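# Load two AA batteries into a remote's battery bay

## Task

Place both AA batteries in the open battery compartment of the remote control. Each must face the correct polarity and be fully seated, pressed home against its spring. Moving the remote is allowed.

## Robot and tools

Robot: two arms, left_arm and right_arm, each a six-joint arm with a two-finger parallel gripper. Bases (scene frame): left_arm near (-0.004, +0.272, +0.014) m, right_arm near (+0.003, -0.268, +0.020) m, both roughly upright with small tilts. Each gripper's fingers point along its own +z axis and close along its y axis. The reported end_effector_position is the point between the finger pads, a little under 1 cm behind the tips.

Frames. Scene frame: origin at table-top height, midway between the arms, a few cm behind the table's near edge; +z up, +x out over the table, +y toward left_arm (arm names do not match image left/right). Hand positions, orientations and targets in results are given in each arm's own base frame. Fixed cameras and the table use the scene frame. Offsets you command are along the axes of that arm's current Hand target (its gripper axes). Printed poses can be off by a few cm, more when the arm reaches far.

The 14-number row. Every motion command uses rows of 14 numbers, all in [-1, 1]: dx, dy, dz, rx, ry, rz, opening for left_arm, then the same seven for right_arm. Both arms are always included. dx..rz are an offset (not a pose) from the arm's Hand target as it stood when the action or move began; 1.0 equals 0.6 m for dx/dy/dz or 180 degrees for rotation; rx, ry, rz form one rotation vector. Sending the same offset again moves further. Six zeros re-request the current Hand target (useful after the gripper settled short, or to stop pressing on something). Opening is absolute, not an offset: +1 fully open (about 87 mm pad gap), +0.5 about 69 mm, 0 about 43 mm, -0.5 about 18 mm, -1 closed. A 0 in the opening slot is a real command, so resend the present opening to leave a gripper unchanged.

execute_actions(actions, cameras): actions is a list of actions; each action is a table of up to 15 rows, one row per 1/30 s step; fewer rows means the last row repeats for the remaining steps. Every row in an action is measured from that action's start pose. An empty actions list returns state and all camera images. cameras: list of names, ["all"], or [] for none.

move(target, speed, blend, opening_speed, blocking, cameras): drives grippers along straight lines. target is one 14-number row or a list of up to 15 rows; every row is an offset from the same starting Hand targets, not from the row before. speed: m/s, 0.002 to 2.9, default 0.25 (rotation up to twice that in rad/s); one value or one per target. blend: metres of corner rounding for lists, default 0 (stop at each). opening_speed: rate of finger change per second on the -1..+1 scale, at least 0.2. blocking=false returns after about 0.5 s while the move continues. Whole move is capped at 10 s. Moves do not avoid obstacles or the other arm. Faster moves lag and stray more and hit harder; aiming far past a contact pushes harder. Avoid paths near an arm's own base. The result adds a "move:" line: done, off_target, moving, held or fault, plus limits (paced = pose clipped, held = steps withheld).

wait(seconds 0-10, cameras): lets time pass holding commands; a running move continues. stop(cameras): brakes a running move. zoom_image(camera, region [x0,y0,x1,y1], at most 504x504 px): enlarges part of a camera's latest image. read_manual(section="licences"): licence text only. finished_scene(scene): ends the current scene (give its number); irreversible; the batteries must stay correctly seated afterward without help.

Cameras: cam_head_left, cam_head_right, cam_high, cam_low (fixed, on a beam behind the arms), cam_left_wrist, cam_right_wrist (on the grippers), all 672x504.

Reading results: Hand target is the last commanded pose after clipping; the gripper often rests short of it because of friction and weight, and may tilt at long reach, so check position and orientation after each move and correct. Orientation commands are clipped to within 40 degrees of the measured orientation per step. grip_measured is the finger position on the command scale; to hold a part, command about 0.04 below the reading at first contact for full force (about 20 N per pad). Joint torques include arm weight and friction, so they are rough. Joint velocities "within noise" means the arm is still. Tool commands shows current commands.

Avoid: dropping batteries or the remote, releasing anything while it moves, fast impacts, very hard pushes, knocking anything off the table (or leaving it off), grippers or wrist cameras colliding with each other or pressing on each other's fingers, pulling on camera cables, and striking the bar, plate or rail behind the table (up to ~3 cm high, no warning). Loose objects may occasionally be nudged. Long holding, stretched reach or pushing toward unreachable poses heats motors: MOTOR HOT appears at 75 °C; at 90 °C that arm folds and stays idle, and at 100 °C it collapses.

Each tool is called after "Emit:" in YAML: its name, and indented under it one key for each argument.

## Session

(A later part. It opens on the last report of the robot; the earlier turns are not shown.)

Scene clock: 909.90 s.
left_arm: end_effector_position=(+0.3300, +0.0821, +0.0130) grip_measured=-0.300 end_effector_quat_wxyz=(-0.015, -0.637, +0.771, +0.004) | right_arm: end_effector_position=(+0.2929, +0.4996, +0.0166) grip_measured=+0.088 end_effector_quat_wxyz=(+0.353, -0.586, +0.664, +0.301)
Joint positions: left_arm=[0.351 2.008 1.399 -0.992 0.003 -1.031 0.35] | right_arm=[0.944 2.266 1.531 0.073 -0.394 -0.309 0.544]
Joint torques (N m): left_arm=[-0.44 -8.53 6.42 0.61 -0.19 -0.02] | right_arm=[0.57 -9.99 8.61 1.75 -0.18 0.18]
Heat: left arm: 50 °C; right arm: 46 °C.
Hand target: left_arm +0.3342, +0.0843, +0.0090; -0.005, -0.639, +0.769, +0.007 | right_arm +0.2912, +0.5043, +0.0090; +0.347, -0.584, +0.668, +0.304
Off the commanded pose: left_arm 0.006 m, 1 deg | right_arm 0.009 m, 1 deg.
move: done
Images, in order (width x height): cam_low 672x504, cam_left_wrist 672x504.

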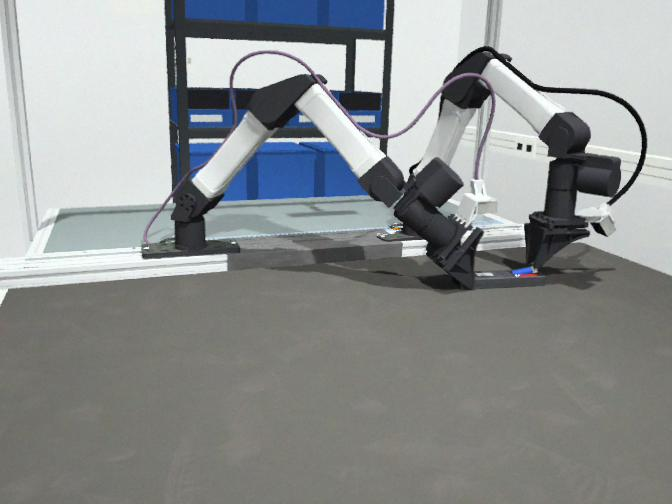

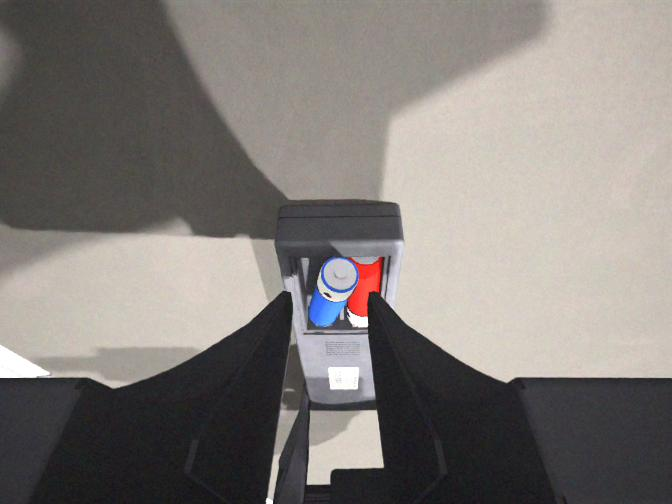

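Emit:
move:
  target:
    - [0,0,0.013,0,0,0,-0.3,0,0,0,0,0,0,0]
    - [0.0,0,0.013,0,0,0,-0.75,0,0,0,0,0,0,0]
    - [0.002,0.016,0.013,0,0,0,-0.75,0,0,0,0,0,0,0]
  speed: 0.06
  opening_speed: 1.0
  cameras: ["cam_left_wrist","cam_right_wrist","cam_low"]

Emit:
zoom_image:
  camera: "cam_left_wrist"
  region: [220, 170, 450, 340]

Emit:
zoom_image:
  camera: "cam_right_wrist"
  region: [220, 0, 460, 120]

Emit:
zoom_image:
  camera: "cam_low"
  region: [440, 210, 570, 300]

Scene clock: 917.07 s.
left_arm: end_effector_position=(+0.3291, +0.0826, +0.0054) grip_measured=-0.627 end_effector_quat_wxyz=(-0.006, -0.637, +0.771, +0.003) | right_arm: end_effector_position=(+0.2930, +0.4996, +0.0166) grip_measured=+0.088 end_effector_quat_wxyz=(+0.354, -0.586, +0.664, +0.301)
Joint positions: left_arm=[0.351 2.001 1.359 -0.942 -0.002 -1.031 0.187] | right_arm=[0.944 2.266 1.531 0.073 -0.393 -0.309 0.544]
Joint torques (N m): left_arm=[0.64 -9.65 3.97 0.58 -0.18 0.11] | right_arm=[0.57 -10 8.61 1.75 -0.19 0.18]
Heat: left arm: 50 °C; right arm: 46 °C.
Hand target: left_arm +0.3243, +0.0849, +0.0013; -0.005, -0.639, +0.769, +0.007 | right_arm +0.2912, +0.5043, +0.0090; +0.347, -0.584, +0.668, +0.304
Off the commanded pose: left_arm 0.007 m, 1 deg | right_arm 0.009 m, 1 deg.
move: done
Images, in order (width x height): cam_low 672x504, cam_left_wrist 672x504, cam_right_wrist 672x504.

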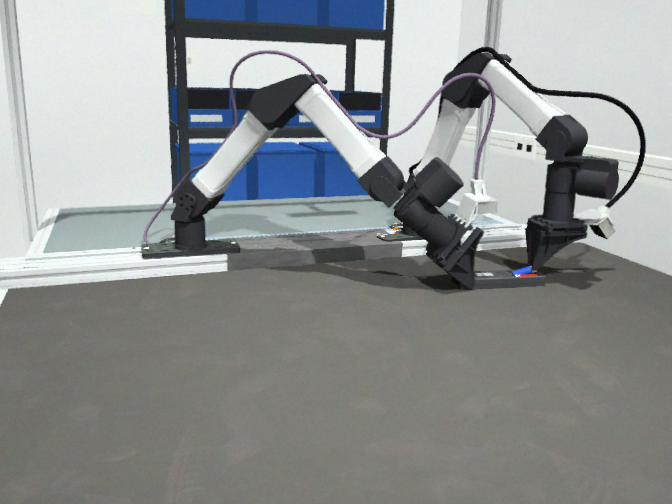

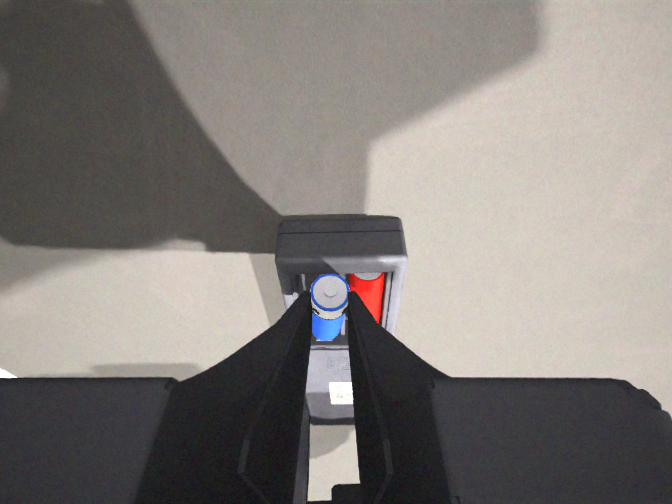

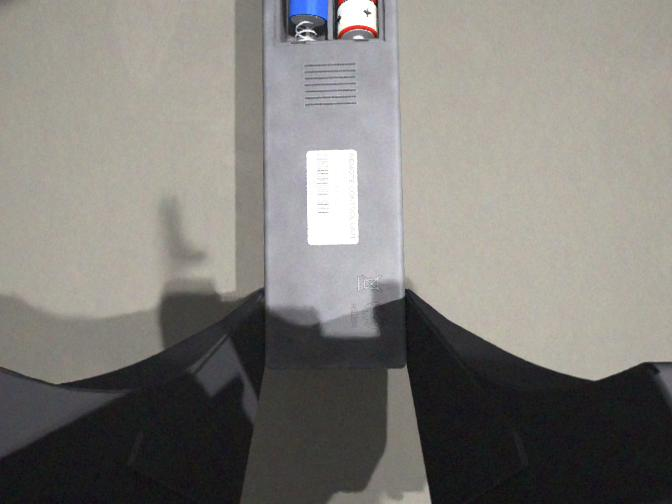

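Scaled by 2.191 from the camera's 672x504 image, which has a finer 960x720 frame.

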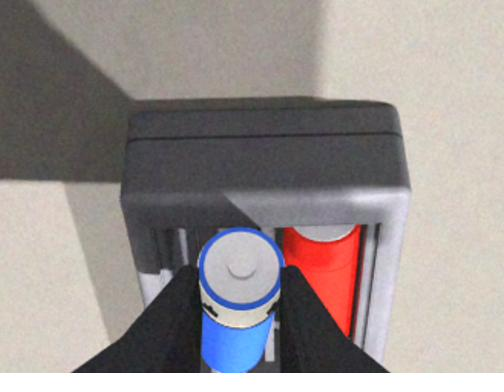

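Scaled by 2.100 from the camera's 672x504 image, which has a finer 960x720 frame.

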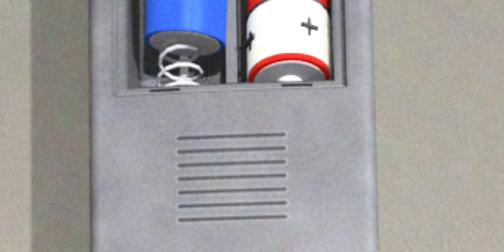

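Scaled by 3.877 from the camera's 672x504 image, which has a finer 960x720 frame.

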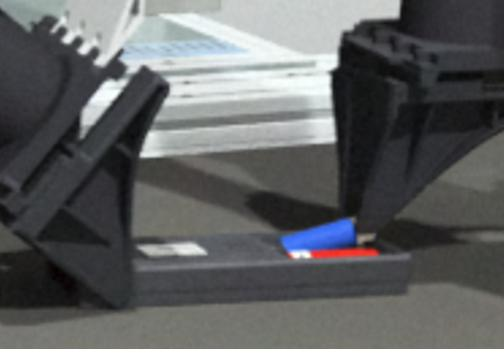

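Emit:
move:
  target:
    - [0,0.006,0,0,0,0,-0.75,0,0,0,0,0,0,0]
    - [0,0.0,0,0,0,0,-0.45,0,0,0,0,0,0,0]
    - [-0.002,-0.01,-0.018,0,0,0,-0.45,0,0,0,0,0,0,0]
  speed: 0.06
  opening_speed: 1.0
  cameras: ["cam_left_wrist","cam_low"]

Emit:
zoom_image:
  camera: "cam_left_wrist"
  region: [220, 170, 450, 340]

Scene clock: 932.43 s.
left_arm: end_effector_position=(+0.3220, +0.0811, +0.0074) grip_measured=-0.450 end_effector_quat_wxyz=(-0.015, -0.638, +0.770, +0.006) | right_arm: end_effector_position=(+0.2930, +0.4996, +0.0166) grip_measured=+0.088 end_effector_quat_wxyz=(+0.354, -0.586, +0.664, +0.301)
Joint positions: left_arm=[0.354 1.99 1.349 -0.962 0 -1.03 0.275] | right_arm=[0.944 2.266 1.531 0.073 -0.393 -0.309 0.544]
Joint torques (N m): left_arm=[-0.36 -8.12 10.17 0.25 -0.16 0.04] | right_arm=[0.57 -10 8.61 1.75 -0.18 0.18]
Heat: left arm: 51 °C; right arm: 46 °C.
Hand target: left_arm +0.3308, +0.0849, +0.0121; -0.005, -0.639, +0.769, +0.007 | right_arm +0.2912, +0.5043, +0.0090; +0.347, -0.584, +0.668, +0.304
Off the commanded pose: left_arm 0.010 m, 1 deg | right_arm 0.009 m, 1 deg.
move: done
Images, in order (width x height): cam_low 672x504, cam_left_wrist 672x504.

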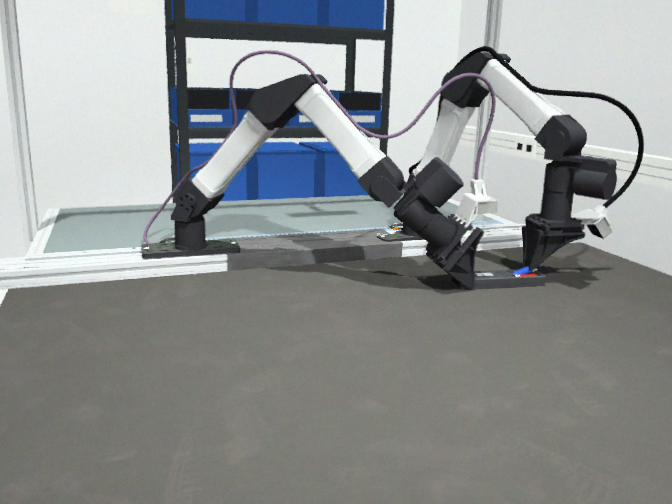

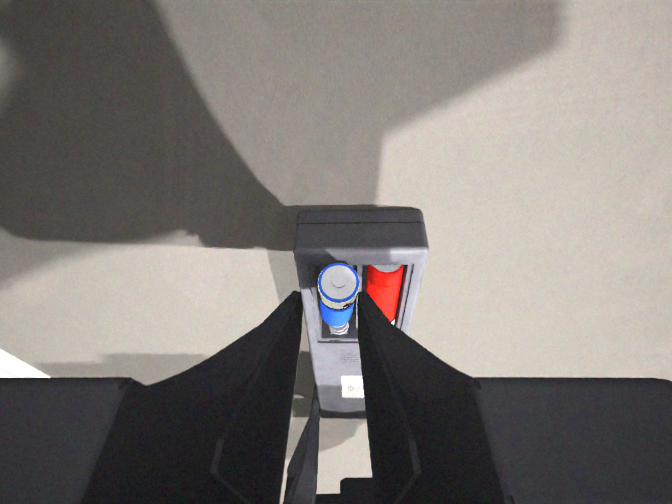

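Scaled by 2.191 from the camera's 672x504 image, which has a finer 960x720 frame.

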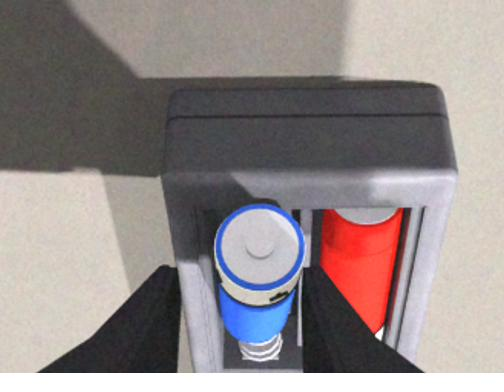

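Emit:
wait:
  seconds: 0.1
  cameras: ["cam_right_wrist","cam_low"]

Emit:
zoom_image:
  camera: "cam_right_wrist"
  region: [220, 0, 460, 120]

Emit:
zoom_image:
  camera: "cam_low"
  region: [440, 210, 570, 300]

Scene clock: 936.03 s.
left_arm: end_effector_position=(+0.3220, +0.0811, +0.0074) grip_measured=-0.450 end_effector_quat_wxyz=(-0.016, -0.638, +0.770, +0.006) | right_arm: end_effector_position=(+0.2930, +0.4996, +0.0166) grip_measured=+0.088 end_effector_quat_wxyz=(+0.354, -0.586, +0.664, +0.301)
Joint positions: left_arm=[0.354 1.99 1.349 -0.963 0 -1.03 0.275] | right_arm=[0.944 2.266 1.531 0.073 -0.393 -0.309 0.544]
Joint torques (N m): left_arm=[-0.36 -8.23 10.13 0.25 -0.21 0.02] | right_arm=[0.58 -10 8.61 1.75 -0.18 0.18]
Heat: left arm: 52 °C; right arm: 46 °C.
Hand target: left_arm +0.3308, +0.0849, +0.0121; -0.005, -0.639, +0.769, +0.007 | right_arm +0.2912, +0.5043, +0.0090; +0.347, -0.584, +0.668, +0.304
Tool commands: left_gripper/opening=-0.45 right_gripper/opening=+0.0
Off the commanded pose: left_arm 0.011 m, 1 deg | right_arm 0.009 m, 1 deg.
wait: 0.10 s; at rest from the start
Images, in order (width x height): cam_low 672x504, cam_right_wrist 672x504.

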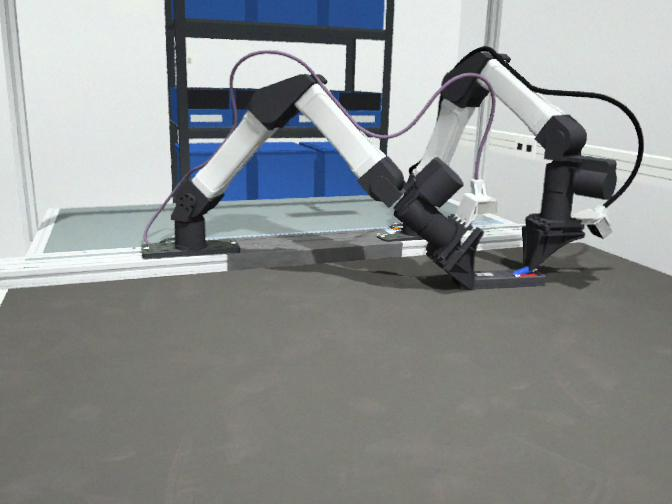

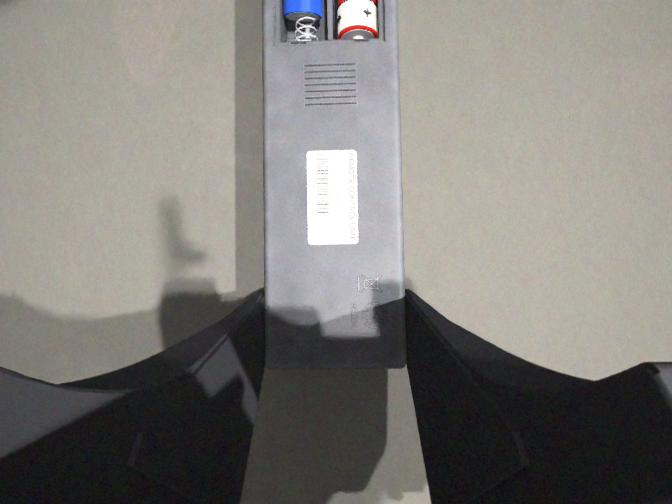

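Scaled by 2.100 from the camera's 672x504 image, which has a finer 960x720 frame.

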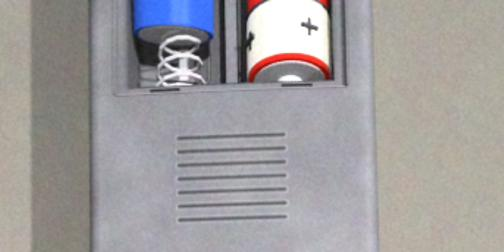

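Scaled by 3.877 from the camera's 672x504 image, which has a finer 960x720 frame.

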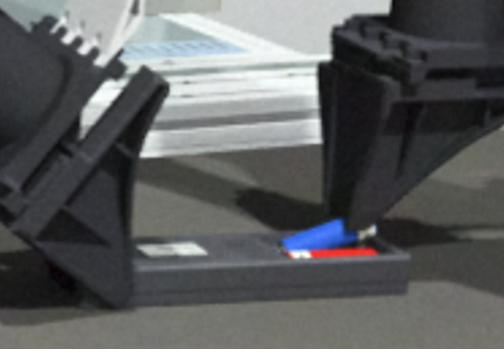

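Emit:
move:
  target:
    - [0,0,0.02,0,0,0,-0.45,0,0,0,0,0,0,0]
    - [0,0.0,0.02,0,0,0,-0.75,0,0,0,0,0,0,0]
    - [0.022,0.003,0.02,0,0,0,-0.75,0,0,0,0,0,0,0]
    - [0.027,0.003,0.04,0,0,0,-0.75,0,0,0,0,0,0,0]
  speed: 0.05
  opening_speed: 1.0
  cameras: ["cam_left_wrist","cam_low","cam_right_wrist"]

Emit:
zoom_image:
  camera: "cam_left_wrist"
  region: [220, 170, 450, 340]

Emit:
zoom_image:
  camera: "cam_right_wrist"
  region: [220, 0, 460, 120]

Emit:
zoom_image:
  camera: "cam_low"
  region: [440, 210, 570, 300]

Scene clock: 949.03 s.
left_arm: end_effector_position=(+0.3236, +0.0780, +0.0007) grip_measured=-0.619 end_effector_quat_wxyz=(-0.006, -0.640, +0.768, +0.009) | right_arm: end_effector_position=(+0.2930, +0.4996, +0.0166) grip_measured=+0.088 end_effector_quat_wxyz=(+0.354, -0.586, +0.664, +0.301)
Joint positions: left_arm=[0.339 1.987 1.319 -0.92 -0.012 -1.05 0.19] | right_arm=[0.944 2.266 1.531 0.073 -0.393 -0.309 0.544]
Joint torques (N m): left_arm=[-1.96 -7.57 3.22 0.88 -0.08 -0.15] | right_arm=[0.58 -9.99 8.59 1.75 -0.18 0.18]
Heat: left arm: 52 °C; right arm: 46 °C.
Hand target: left_arm +0.3256, +0.0695, -0.0119; -0.005, -0.639, +0.769, +0.007 | right_arm +0.2912, +0.5043, +0.0090; +0.347, -0.584, +0.668, +0.304
Off the commanded pose: left_arm 0.015 m, 0 deg | right_arm 0.009 m, 1 deg.
move: off_target (left_arm)
Images, in order (width x height): cam_low 672x504, cam_left_wrist 672x504, cam_right_wrist 672x504.

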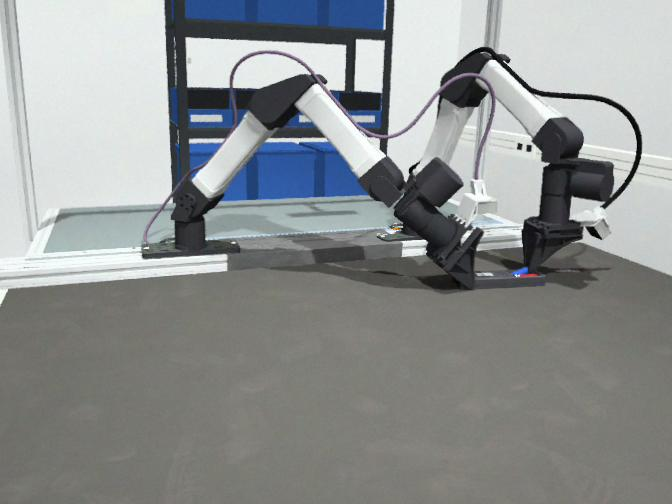

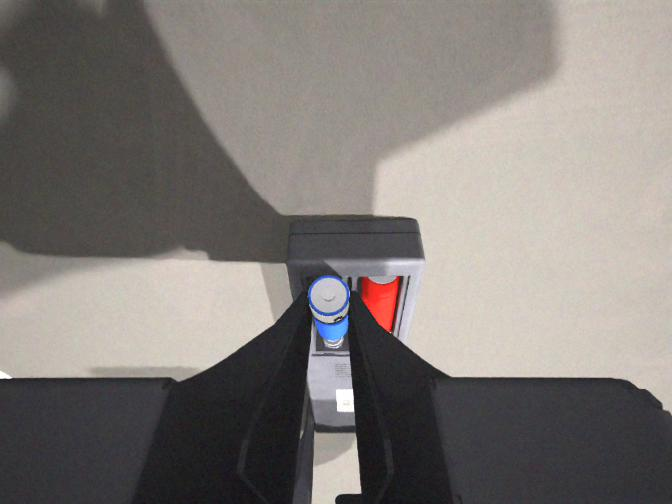

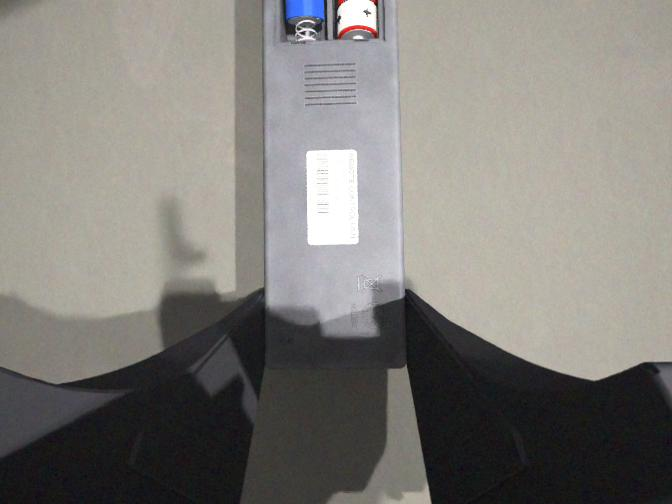

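Scaled by 2.191 from the camera's 672x504 image, which has a finer 960x720 frame.

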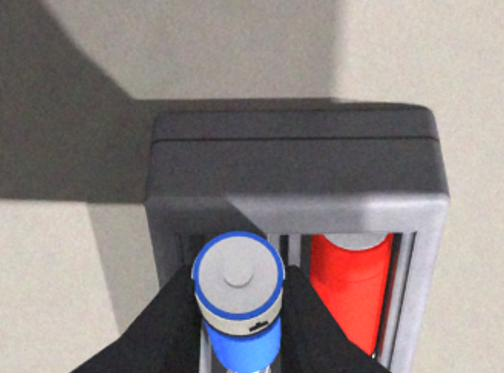

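Scaled by 2.100 from the camera's 672x504 image, which has a finer 960x720 frame.

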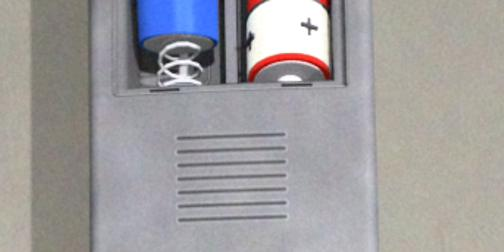

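Scaled by 3.877 from the camera's 672x504 image, which has a finer 960x720 frame.

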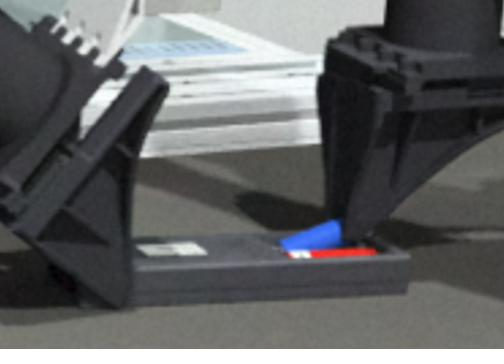

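Emit:
move:
  target:
    - [0.017,0.002,0,0,0,0,-0.75,0,0,0,0,0,0,0]
    - [0.017,0.002,0.02,0,0,0,-0.75,0,0,0,0,0,0,0]
  speed: 0.05
  cameras: ["cam_left_wrist","cam_low","cam_right_wrist"]

Emit:
zoom_image:
  camera: "cam_left_wrist"
  region: [220, 170, 450, 340]

Emit:
zoom_image:
  camera: "cam_right_wrist"
  region: [220, 0, 460, 120]

Emit:
zoom_image:
  camera: "cam_low"
  region: [440, 210, 570, 300]

Scene clock: 955.83 s.
left_arm: end_effector_position=(+0.3235, +0.0764, -0.0002) grip_measured=-0.619 end_effector_quat_wxyz=(+0.013, -0.642, +0.767, +0.016) | right_arm: end_effector_position=(+0.2930, +0.4996, +0.0166) grip_measured=+0.088 end_effector_quat_wxyz=(+0.354, -0.586, +0.664, +0.301)
Joint positions: left_arm=[0.322 1.957 1.277 -0.878 -0.039 -1.072 0.19] | right_arm=[0.944 2.266 1.531 0.073 -0.393 -0.309 0.544]
Joint torques (N m): left_arm=[-2.5 -5.11 2.09 1.01 0.13 -0.15] | right_arm=[0.57 -10 8.59 1.75 -0.18 0.18]
Heat: left arm: 51 °C; right arm: 46 °C.
Hand target: left_arm +0.3224, +0.0596, -0.0239; -0.005, -0.639, +0.769, +0.007 | right_arm +0.2912, +0.5043, +0.0090; +0.347, -0.584, +0.668, +0.304
Off the commanded pose: left_arm 0.029 m, 2 deg | right_arm 0.009 m, 1 deg.
move: off_target (left_arm)
Images, in order (width x height): cam_low 672x504, cam_left_wrist 672x504, cam_right_wrist 672x504.

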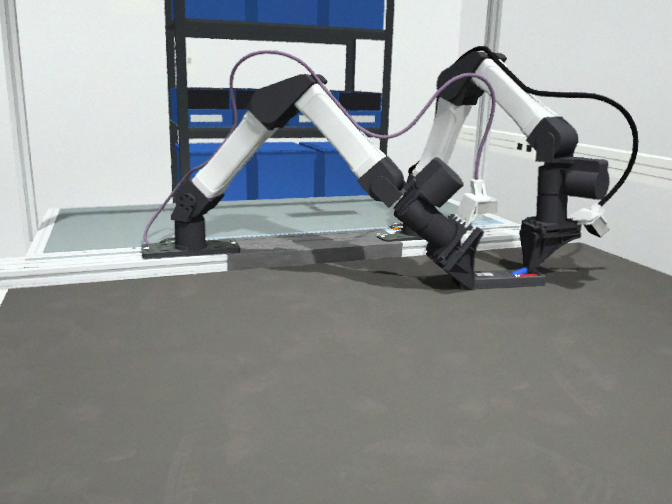

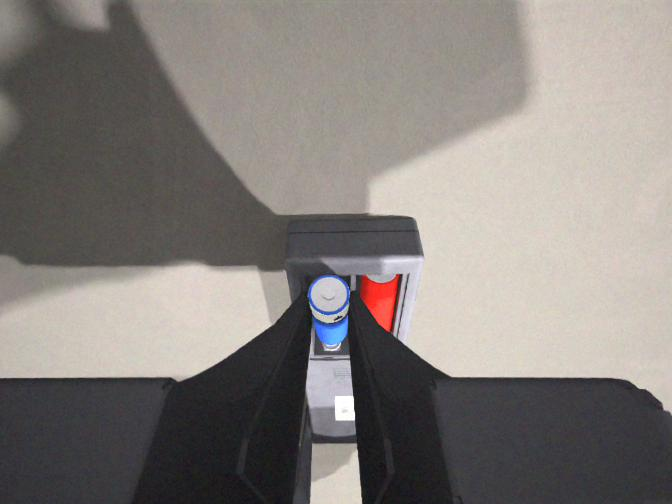

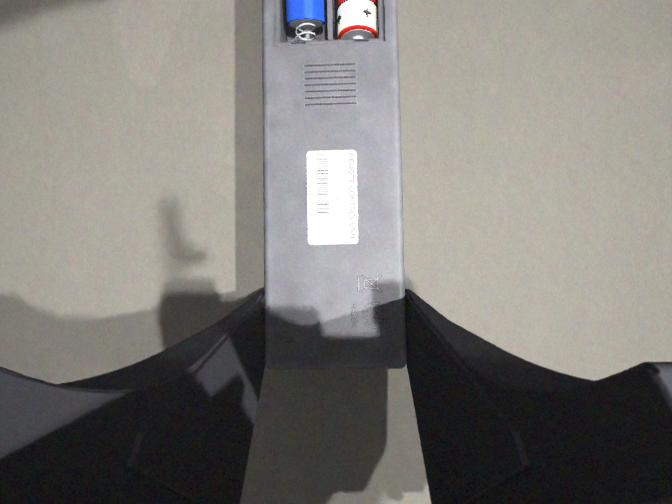

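Scaled by 2.191 from the camera's 672x504 image, which has a finer 960x720 frame.

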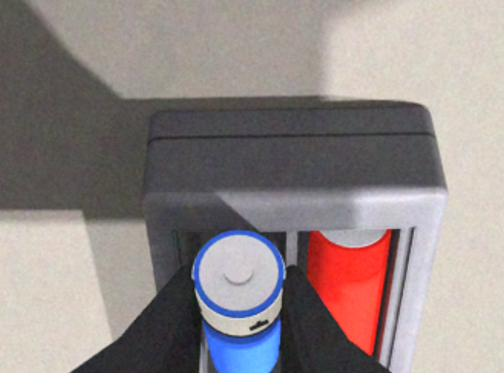

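Scaled by 2.100 from the camera's 672x504 image, which has a finer 960x720 frame.

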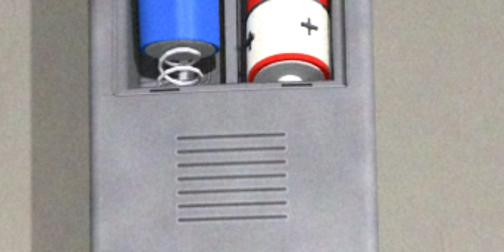

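Scaled by 3.877 from the camera's 672x504 image, which has a finer 960x720 frame.

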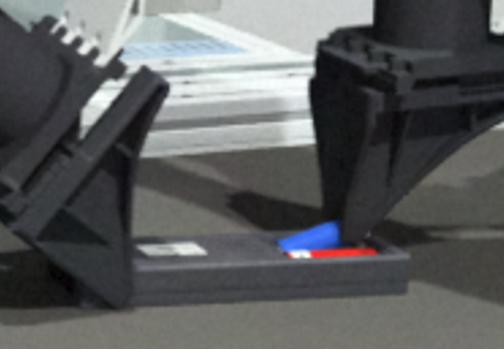

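Emit:
move:
  target:
    - [0.0,0.00,0.0,0,0.08,0,-0.75,0,0,0,0,0,0,0]
  speed: 0.08
  cameras: ["cam_left_wrist","cam_low","cam_right_wrist"]

Emit:
zoom_image:
  camera: "cam_left_wrist"
  region: [220, 170, 450, 340]

Emit:
zoom_image:
  camera: "cam_right_wrist"
  region: [220, 0, 460, 120]

Emit:
zoom_image:
  camera: "cam_low"
  region: [440, 210, 570, 300]

Scene clock: 967.53 s.
left_arm: end_effector_position=(+0.3241, +0.0762, -0.0004) grip_measured=-0.619 end_effector_quat_wxyz=(-0.066, -0.641, +0.763, -0.058) | right_arm: end_effector_position=(+0.2930, +0.4996, +0.0166) grip_measured=+0.088 end_effector_quat_wxyz=(+0.354, -0.586, +0.664, +0.301)
Joint positions: left_arm=[0.413 2.066 1.387 -0.988 0.149 -0.978 0.19] | right_arm=[0.944 2.266 1.531 0.073 -0.393 -0.309 0.544]
Joint torques (N m): left_arm=[-1.32 -3.56 4.36 0.49 0.44 0.13] | right_arm=[0.58 -9.99 8.61 1.75 -0.18 0.18]
Heat: left arm: 50 °C; right arm: 46 °C.
Hand target: left_arm +0.3223, +0.0596, -0.0239; -0.101, -0.635, +0.763, -0.073 | right_arm +0.2912, +0.5043, +0.0090; +0.347, -0.584, +0.668, +0.304
Off the commanded pose: left_arm 0.029 m, 4 deg | right_arm 0.009 m, 1 deg.
move: off_target (left_arm)
Images, in order (width x height): cam_low 672x504, cam_left_wrist 672x504, cam_right_wrist 672x504.

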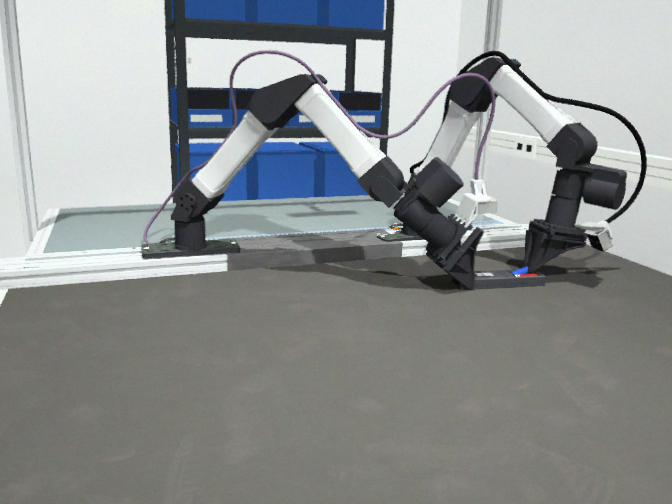

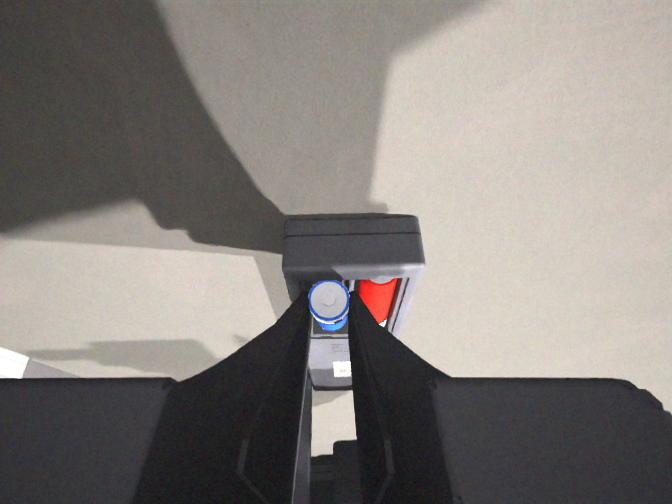

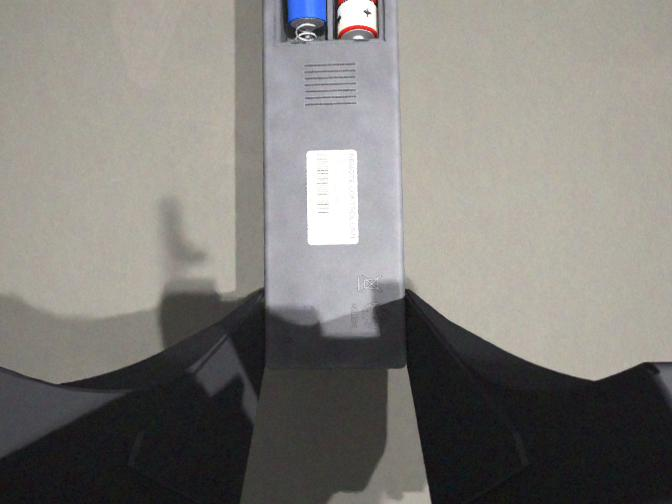

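Scaled by 2.191 from the camera's 672x504 image, which has a finer 960x720 frame.

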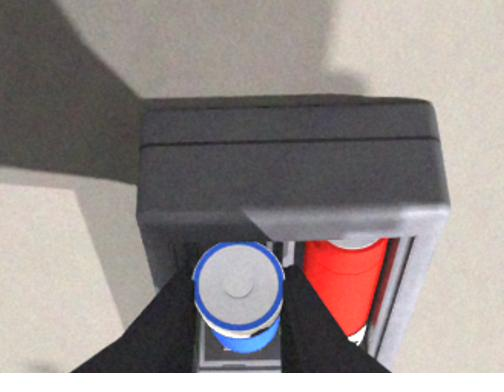

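Scaled by 2.100 from the camera's 672x504 image, which has a finer 960x720 frame.

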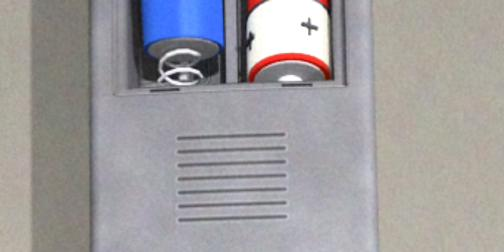

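Scaled by 3.877 from the camera's 672x504 image, which has a finer 960x720 frame.

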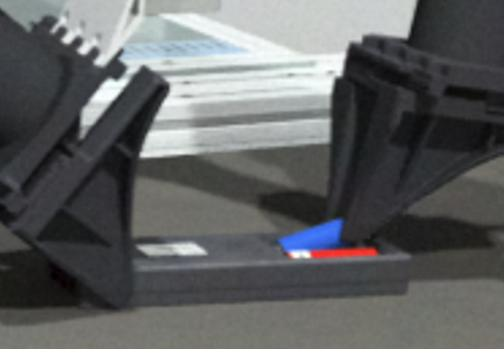

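Emit:
move:
  target:
    - [-0.003,0.0,-0.028,0,-0.08,0,-0.75,0,0,0,0,0,0,0]
    - [-0.003,0.0,-0.028,0,-0.08,0,-0.54,0,0,0,0,0,0,0]
    - [0.0035,0.0,-0.056,0,-0.08,0,-0.54,0,0,0,0,0,0,0]
    - [0.0035,0.0,-0.056,0,-0.08,0,-0.72,0,0,0,0,0,0,0]
  speed: 0.05
  opening_speed: 1.0
  cameras: ["cam_left_wrist","cam_low","cam_right_wrist"]

Emit:
zoom_image:
  camera: "cam_left_wrist"
  region: [220, 170, 450, 340]

Emit:
zoom_image:
  camera: "cam_right_wrist"
  region: [220, 0, 460, 120]

Emit:
zoom_image:
  camera: "cam_low"
  region: [440, 210, 570, 300]

Scene clock: 986.23 s.
left_arm: end_effector_position=(+0.3241, +0.0747, +0.0005) grip_measured=-0.621 end_effector_quat_wxyz=(-0.001, -0.642, +0.767, +0.013) | right_arm: end_effector_position=(+0.2930, +0.4996, +0.0166) grip_measured=+0.088 end_effector_quat_wxyz=(+0.354, -0.586, +0.664, +0.301)
Joint positions: left_arm=[0.325 1.979 1.308 -0.912 -0.022 -1.069 0.19] | right_arm=[0.944 2.266 1.531 0.073 -0.393 -0.309 0.544]
Joint torques (N m): left_arm=[-1.46 -10.39 7.2 0.07 0.03 -0.02] | right_arm=[0.58 -10 8.59 1.75 -0.18 0.18]
Heat: left arm: 48 °C; right arm: 46 °C.
Hand target: left_arm +0.3242, +0.0657, +0.0093; -0.005, -0.639, +0.769, +0.007 | right_arm +0.2912, +0.5043, +0.0090; +0.347, -0.584, +0.668, +0.304
Off the commanded pose: left_arm 0.012 m, 1 deg | right_arm 0.009 m, 1 deg.
move: off_target (left_arm); target 2's new opening was sent with left_arm's hand 0.013 m and 1 deg from that target; target 4's new opening was sent with left_arm's hand 0.013 m and 1 deg from that target
Images, in order (width x height): cam_low 672x504, cam_left_wrist 672x504, cam_right_wrist 672x504.

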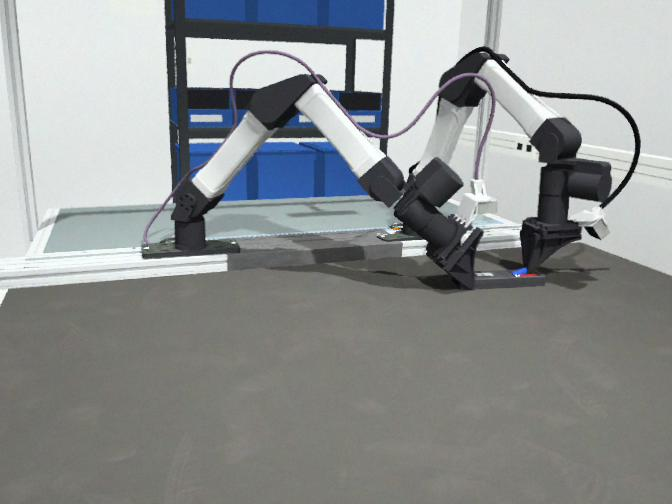

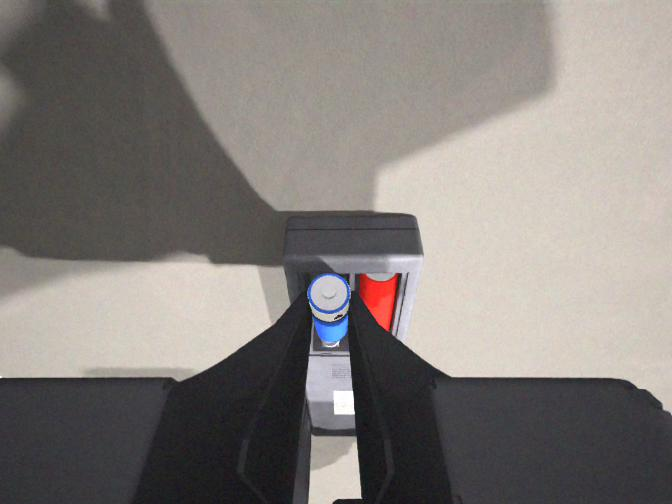

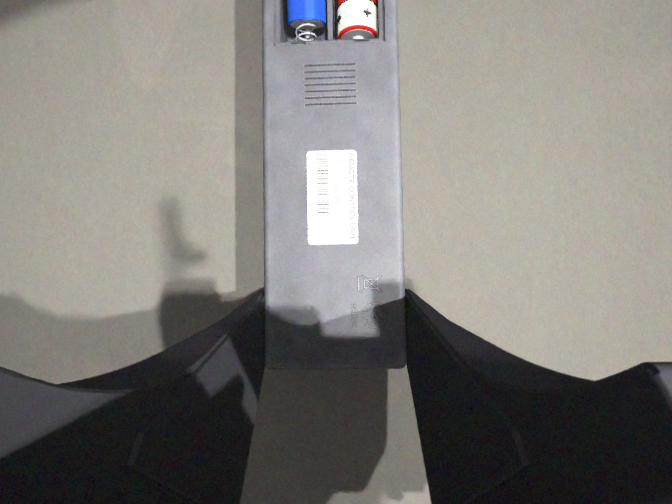

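Scaled by 2.191 from the camera's 672x504 image, which has a finer 960x720 frame.

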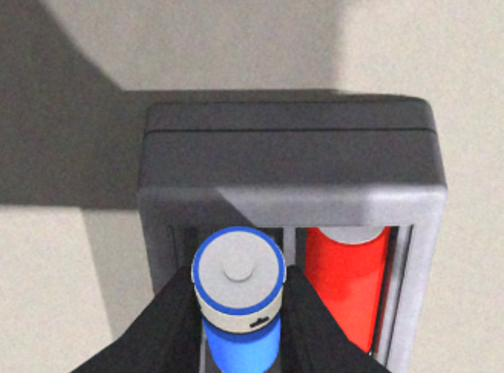

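Scaled by 2.100 from the camera's 672x504 image, which has a finer 960x720 frame.

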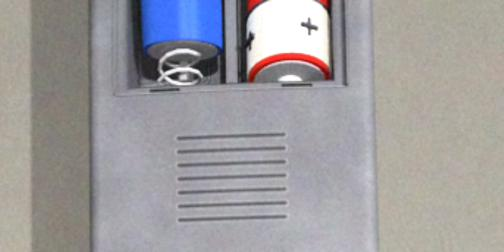

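Scaled by 3.877 from the camera's 672x504 image, which has a finer 960x720 frame.

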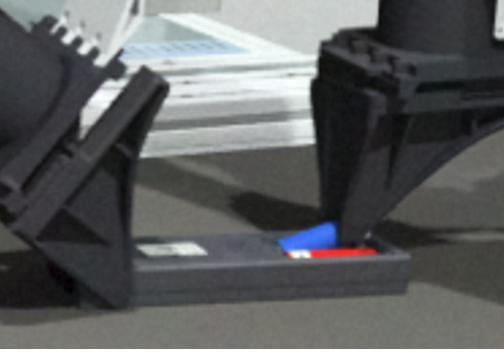

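Emit:
move:
  target:
    - [0,0.0,0,0,0,0,-0.55,0,0,0,0,0,0,0]
    - [0.0,0.0,-0.016,0,0,0,-0.55,0,0,0,0,0,0,0]
  speed: 0.05
  opening_speed: 1.0
  cameras: ["cam_left_wrist","cam_low","cam_right_wrist"]

Emit:
zoom_image:
  camera: "cam_left_wrist"
  region: [220, 170, 450, 340]

Emit:
zoom_image:
  camera: "cam_low"
  region: [440, 210, 570, 300]

Scene clock: 992.47 s.
left_arm: end_effector_position=(+0.3214, +0.0681, +0.0012) grip_measured=-0.550 end_effector_quat_wxyz=(-0.011, -0.639, +0.769, +0.012) | right_arm: end_effector_position=(+0.2929, +0.4996, +0.0166) grip_measured=+0.088 end_effector_quat_wxyz=(+0.353, -0.586, +0.664, +0.301)
Joint positions: left_arm=[0.313 1.979 1.308 -0.93 -0.014 -1.075 0.225] | right_arm=[0.944 2.266 1.531 0.073 -0.394 -0.309 0.544]
Joint torques (N m): left_arm=[-0.65 -11.56 9.31 -0.11 -0.09 0.03] | right_arm=[0.57 -10 8.61 1.74 -0.18 0.18]
Heat: left arm: 49 °C; right arm: 46 °C.
Hand target: left_arm +0.3243, +0.0657, +0.0189; -0.005, -0.639, +0.769, +0.007 | right_arm +0.2912, +0.5043, +0.0090; +0.347, -0.584, +0.668, +0.304
Off the commanded pose: left_arm 0.018 m, 1 deg | right_arm 0.009 m, 1 deg.
move: off_target (left_arm)
Images, in order (width x height): cam_low 672x504, cam_left_wrist 672x504, cam_right_wrist 672x504.

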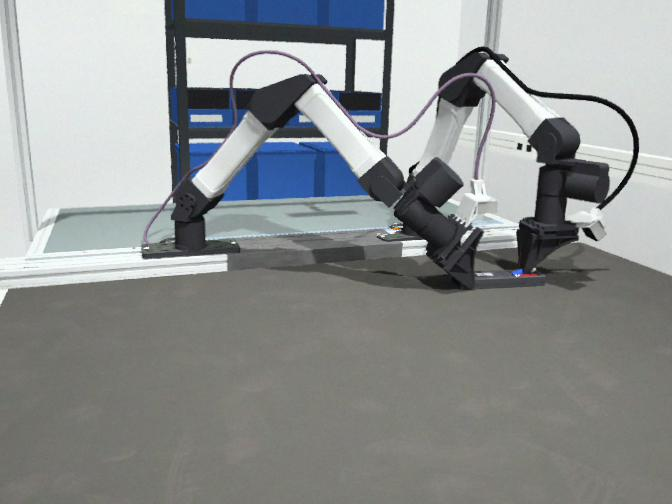

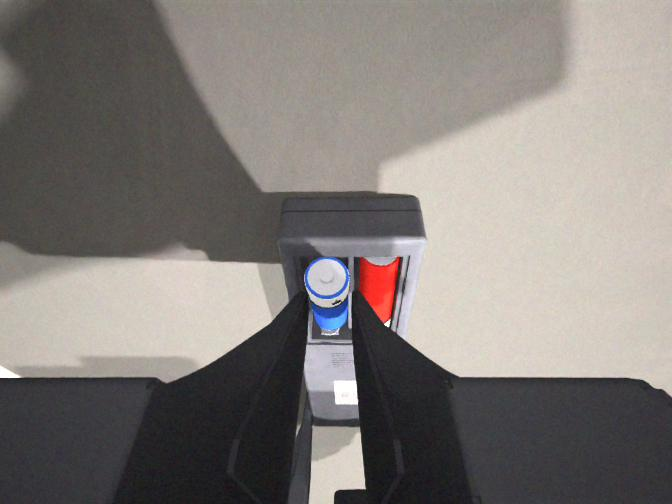

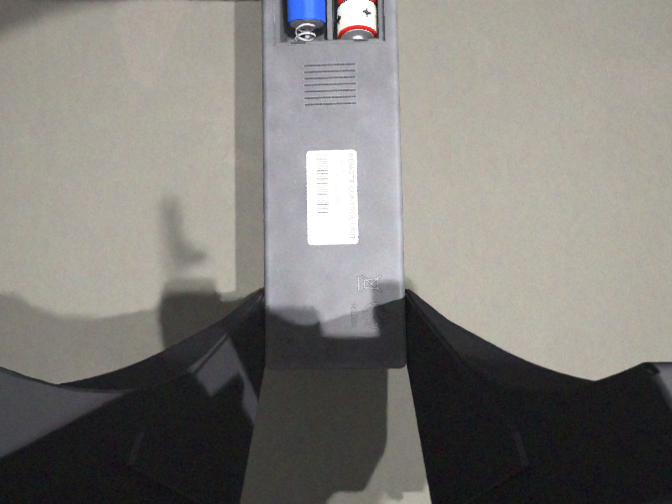

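Scaled by 2.191 from the camera's 672x504 image, which has a finer 960x720 frame.

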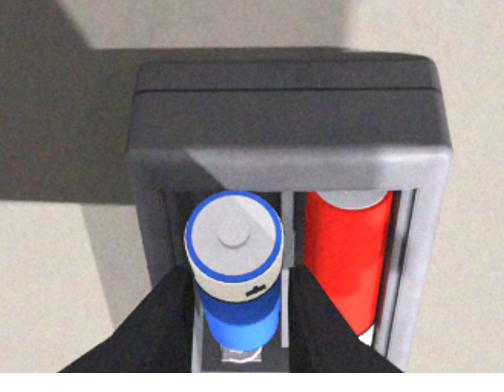

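Scaled by 3.877 from the camera's 672x504 image, which has a finer 960x720 frame.

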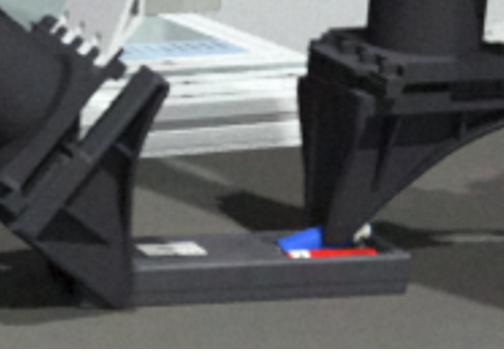

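Emit:
move:
  target:
    - [0,0.0,-0.035,0,0,0,-0.5,0,0,0,0,0,0,0]
    - [-0.029,0.0,-0.035,0,0,0,-0.74,0,0,0,0,0,0,0]
    - [-0.029,0.0,0.015,0,0,0,-0.74,0,0,0,0,0,0,0]
  speed: 0.06
  opening_speed: 1.0
  cameras: ["cam_left_wrist","cam_low","cam_right_wrist"]

Emit:
zoom_image:
  camera: "cam_left_wrist"
  region: [220, 170, 450, 340]

Emit:
zoom_image:
  camera: "cam_low"
  region: [440, 210, 570, 300]

Scene clock: 1005.60 s.
left_arm: end_effector_position=(+0.3238, +0.0792, +0.0132) grip_measured=-0.740 end_effector_quat_wxyz=(-0.012, -0.640, +0.769, +0.011) | right_arm: end_effector_position=(+0.2927, +0.4997, +0.0166) grip_measured=+0.088 end_effector_quat_wxyz=(+0.353, -0.586, +0.664, +0.302)
Joint positions: left_arm=[0.342 1.982 1.364 -0.983 -0.012 -1.047 0.13] | right_arm=[0.944 2.266 1.531 0.073 -0.395 -0.309 0.544]
Joint torques (N m): left_arm=[0.58 -8.24 6.26 0.62 -0.08 0.2] | right_arm=[0.57 -9.99 8.61 1.75 -0.17 0.18]
Heat: left arm: 53 °C; right arm: 46 °C.
Hand target: left_arm +0.3273, +0.0829, +0.0099; -0.005, -0.639, +0.769, +0.007 | right_arm +0.2912, +0.5043, +0.0090; +0.347, -0.584, +0.668, +0.304
Off the commanded pose: left_arm 0.006 m, 1 deg | right_arm 0.009 m, 1 deg.
move: done; target 2's new opening was sent with left_arm's hand 0.014 m and 2 deg from that target
Images, in order (width x height): cam_low 672x504, cam_left_wrist 672x504, cam_right_wrist 672x504.

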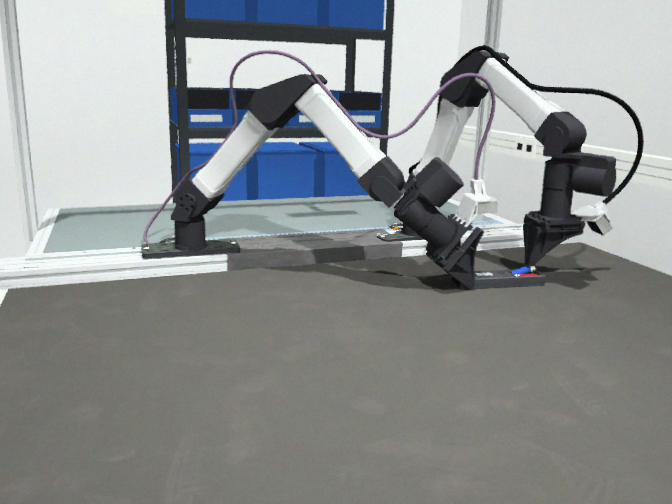

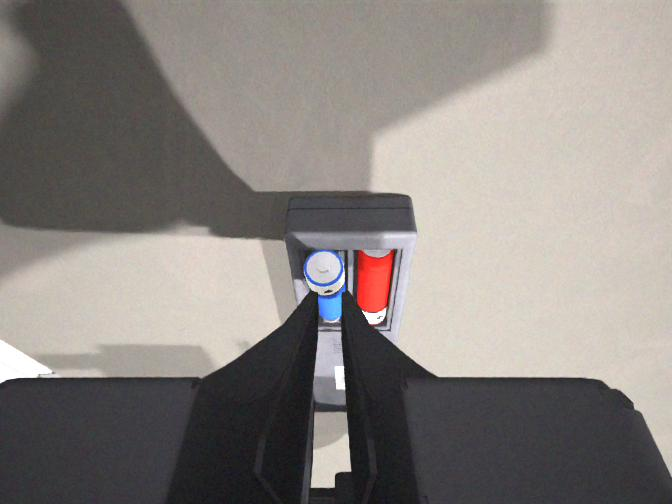

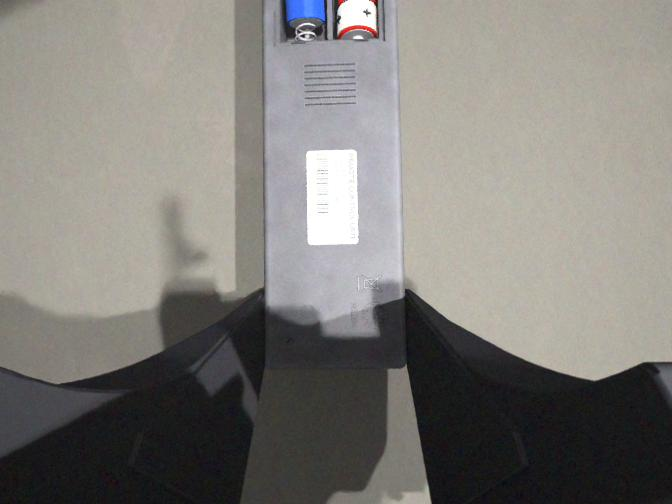

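Scaled by 2.191 from the camera's 672x504 image, which has a finer 960x720 frame.

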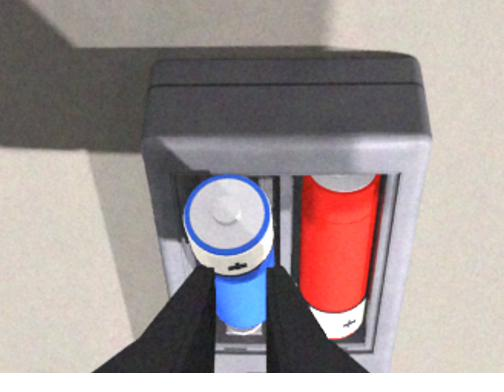

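Scaled by 3.877 from the camera's 672x504 image, which has a finer 960x720 frame.

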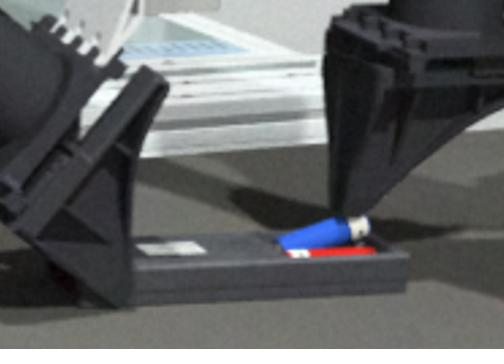

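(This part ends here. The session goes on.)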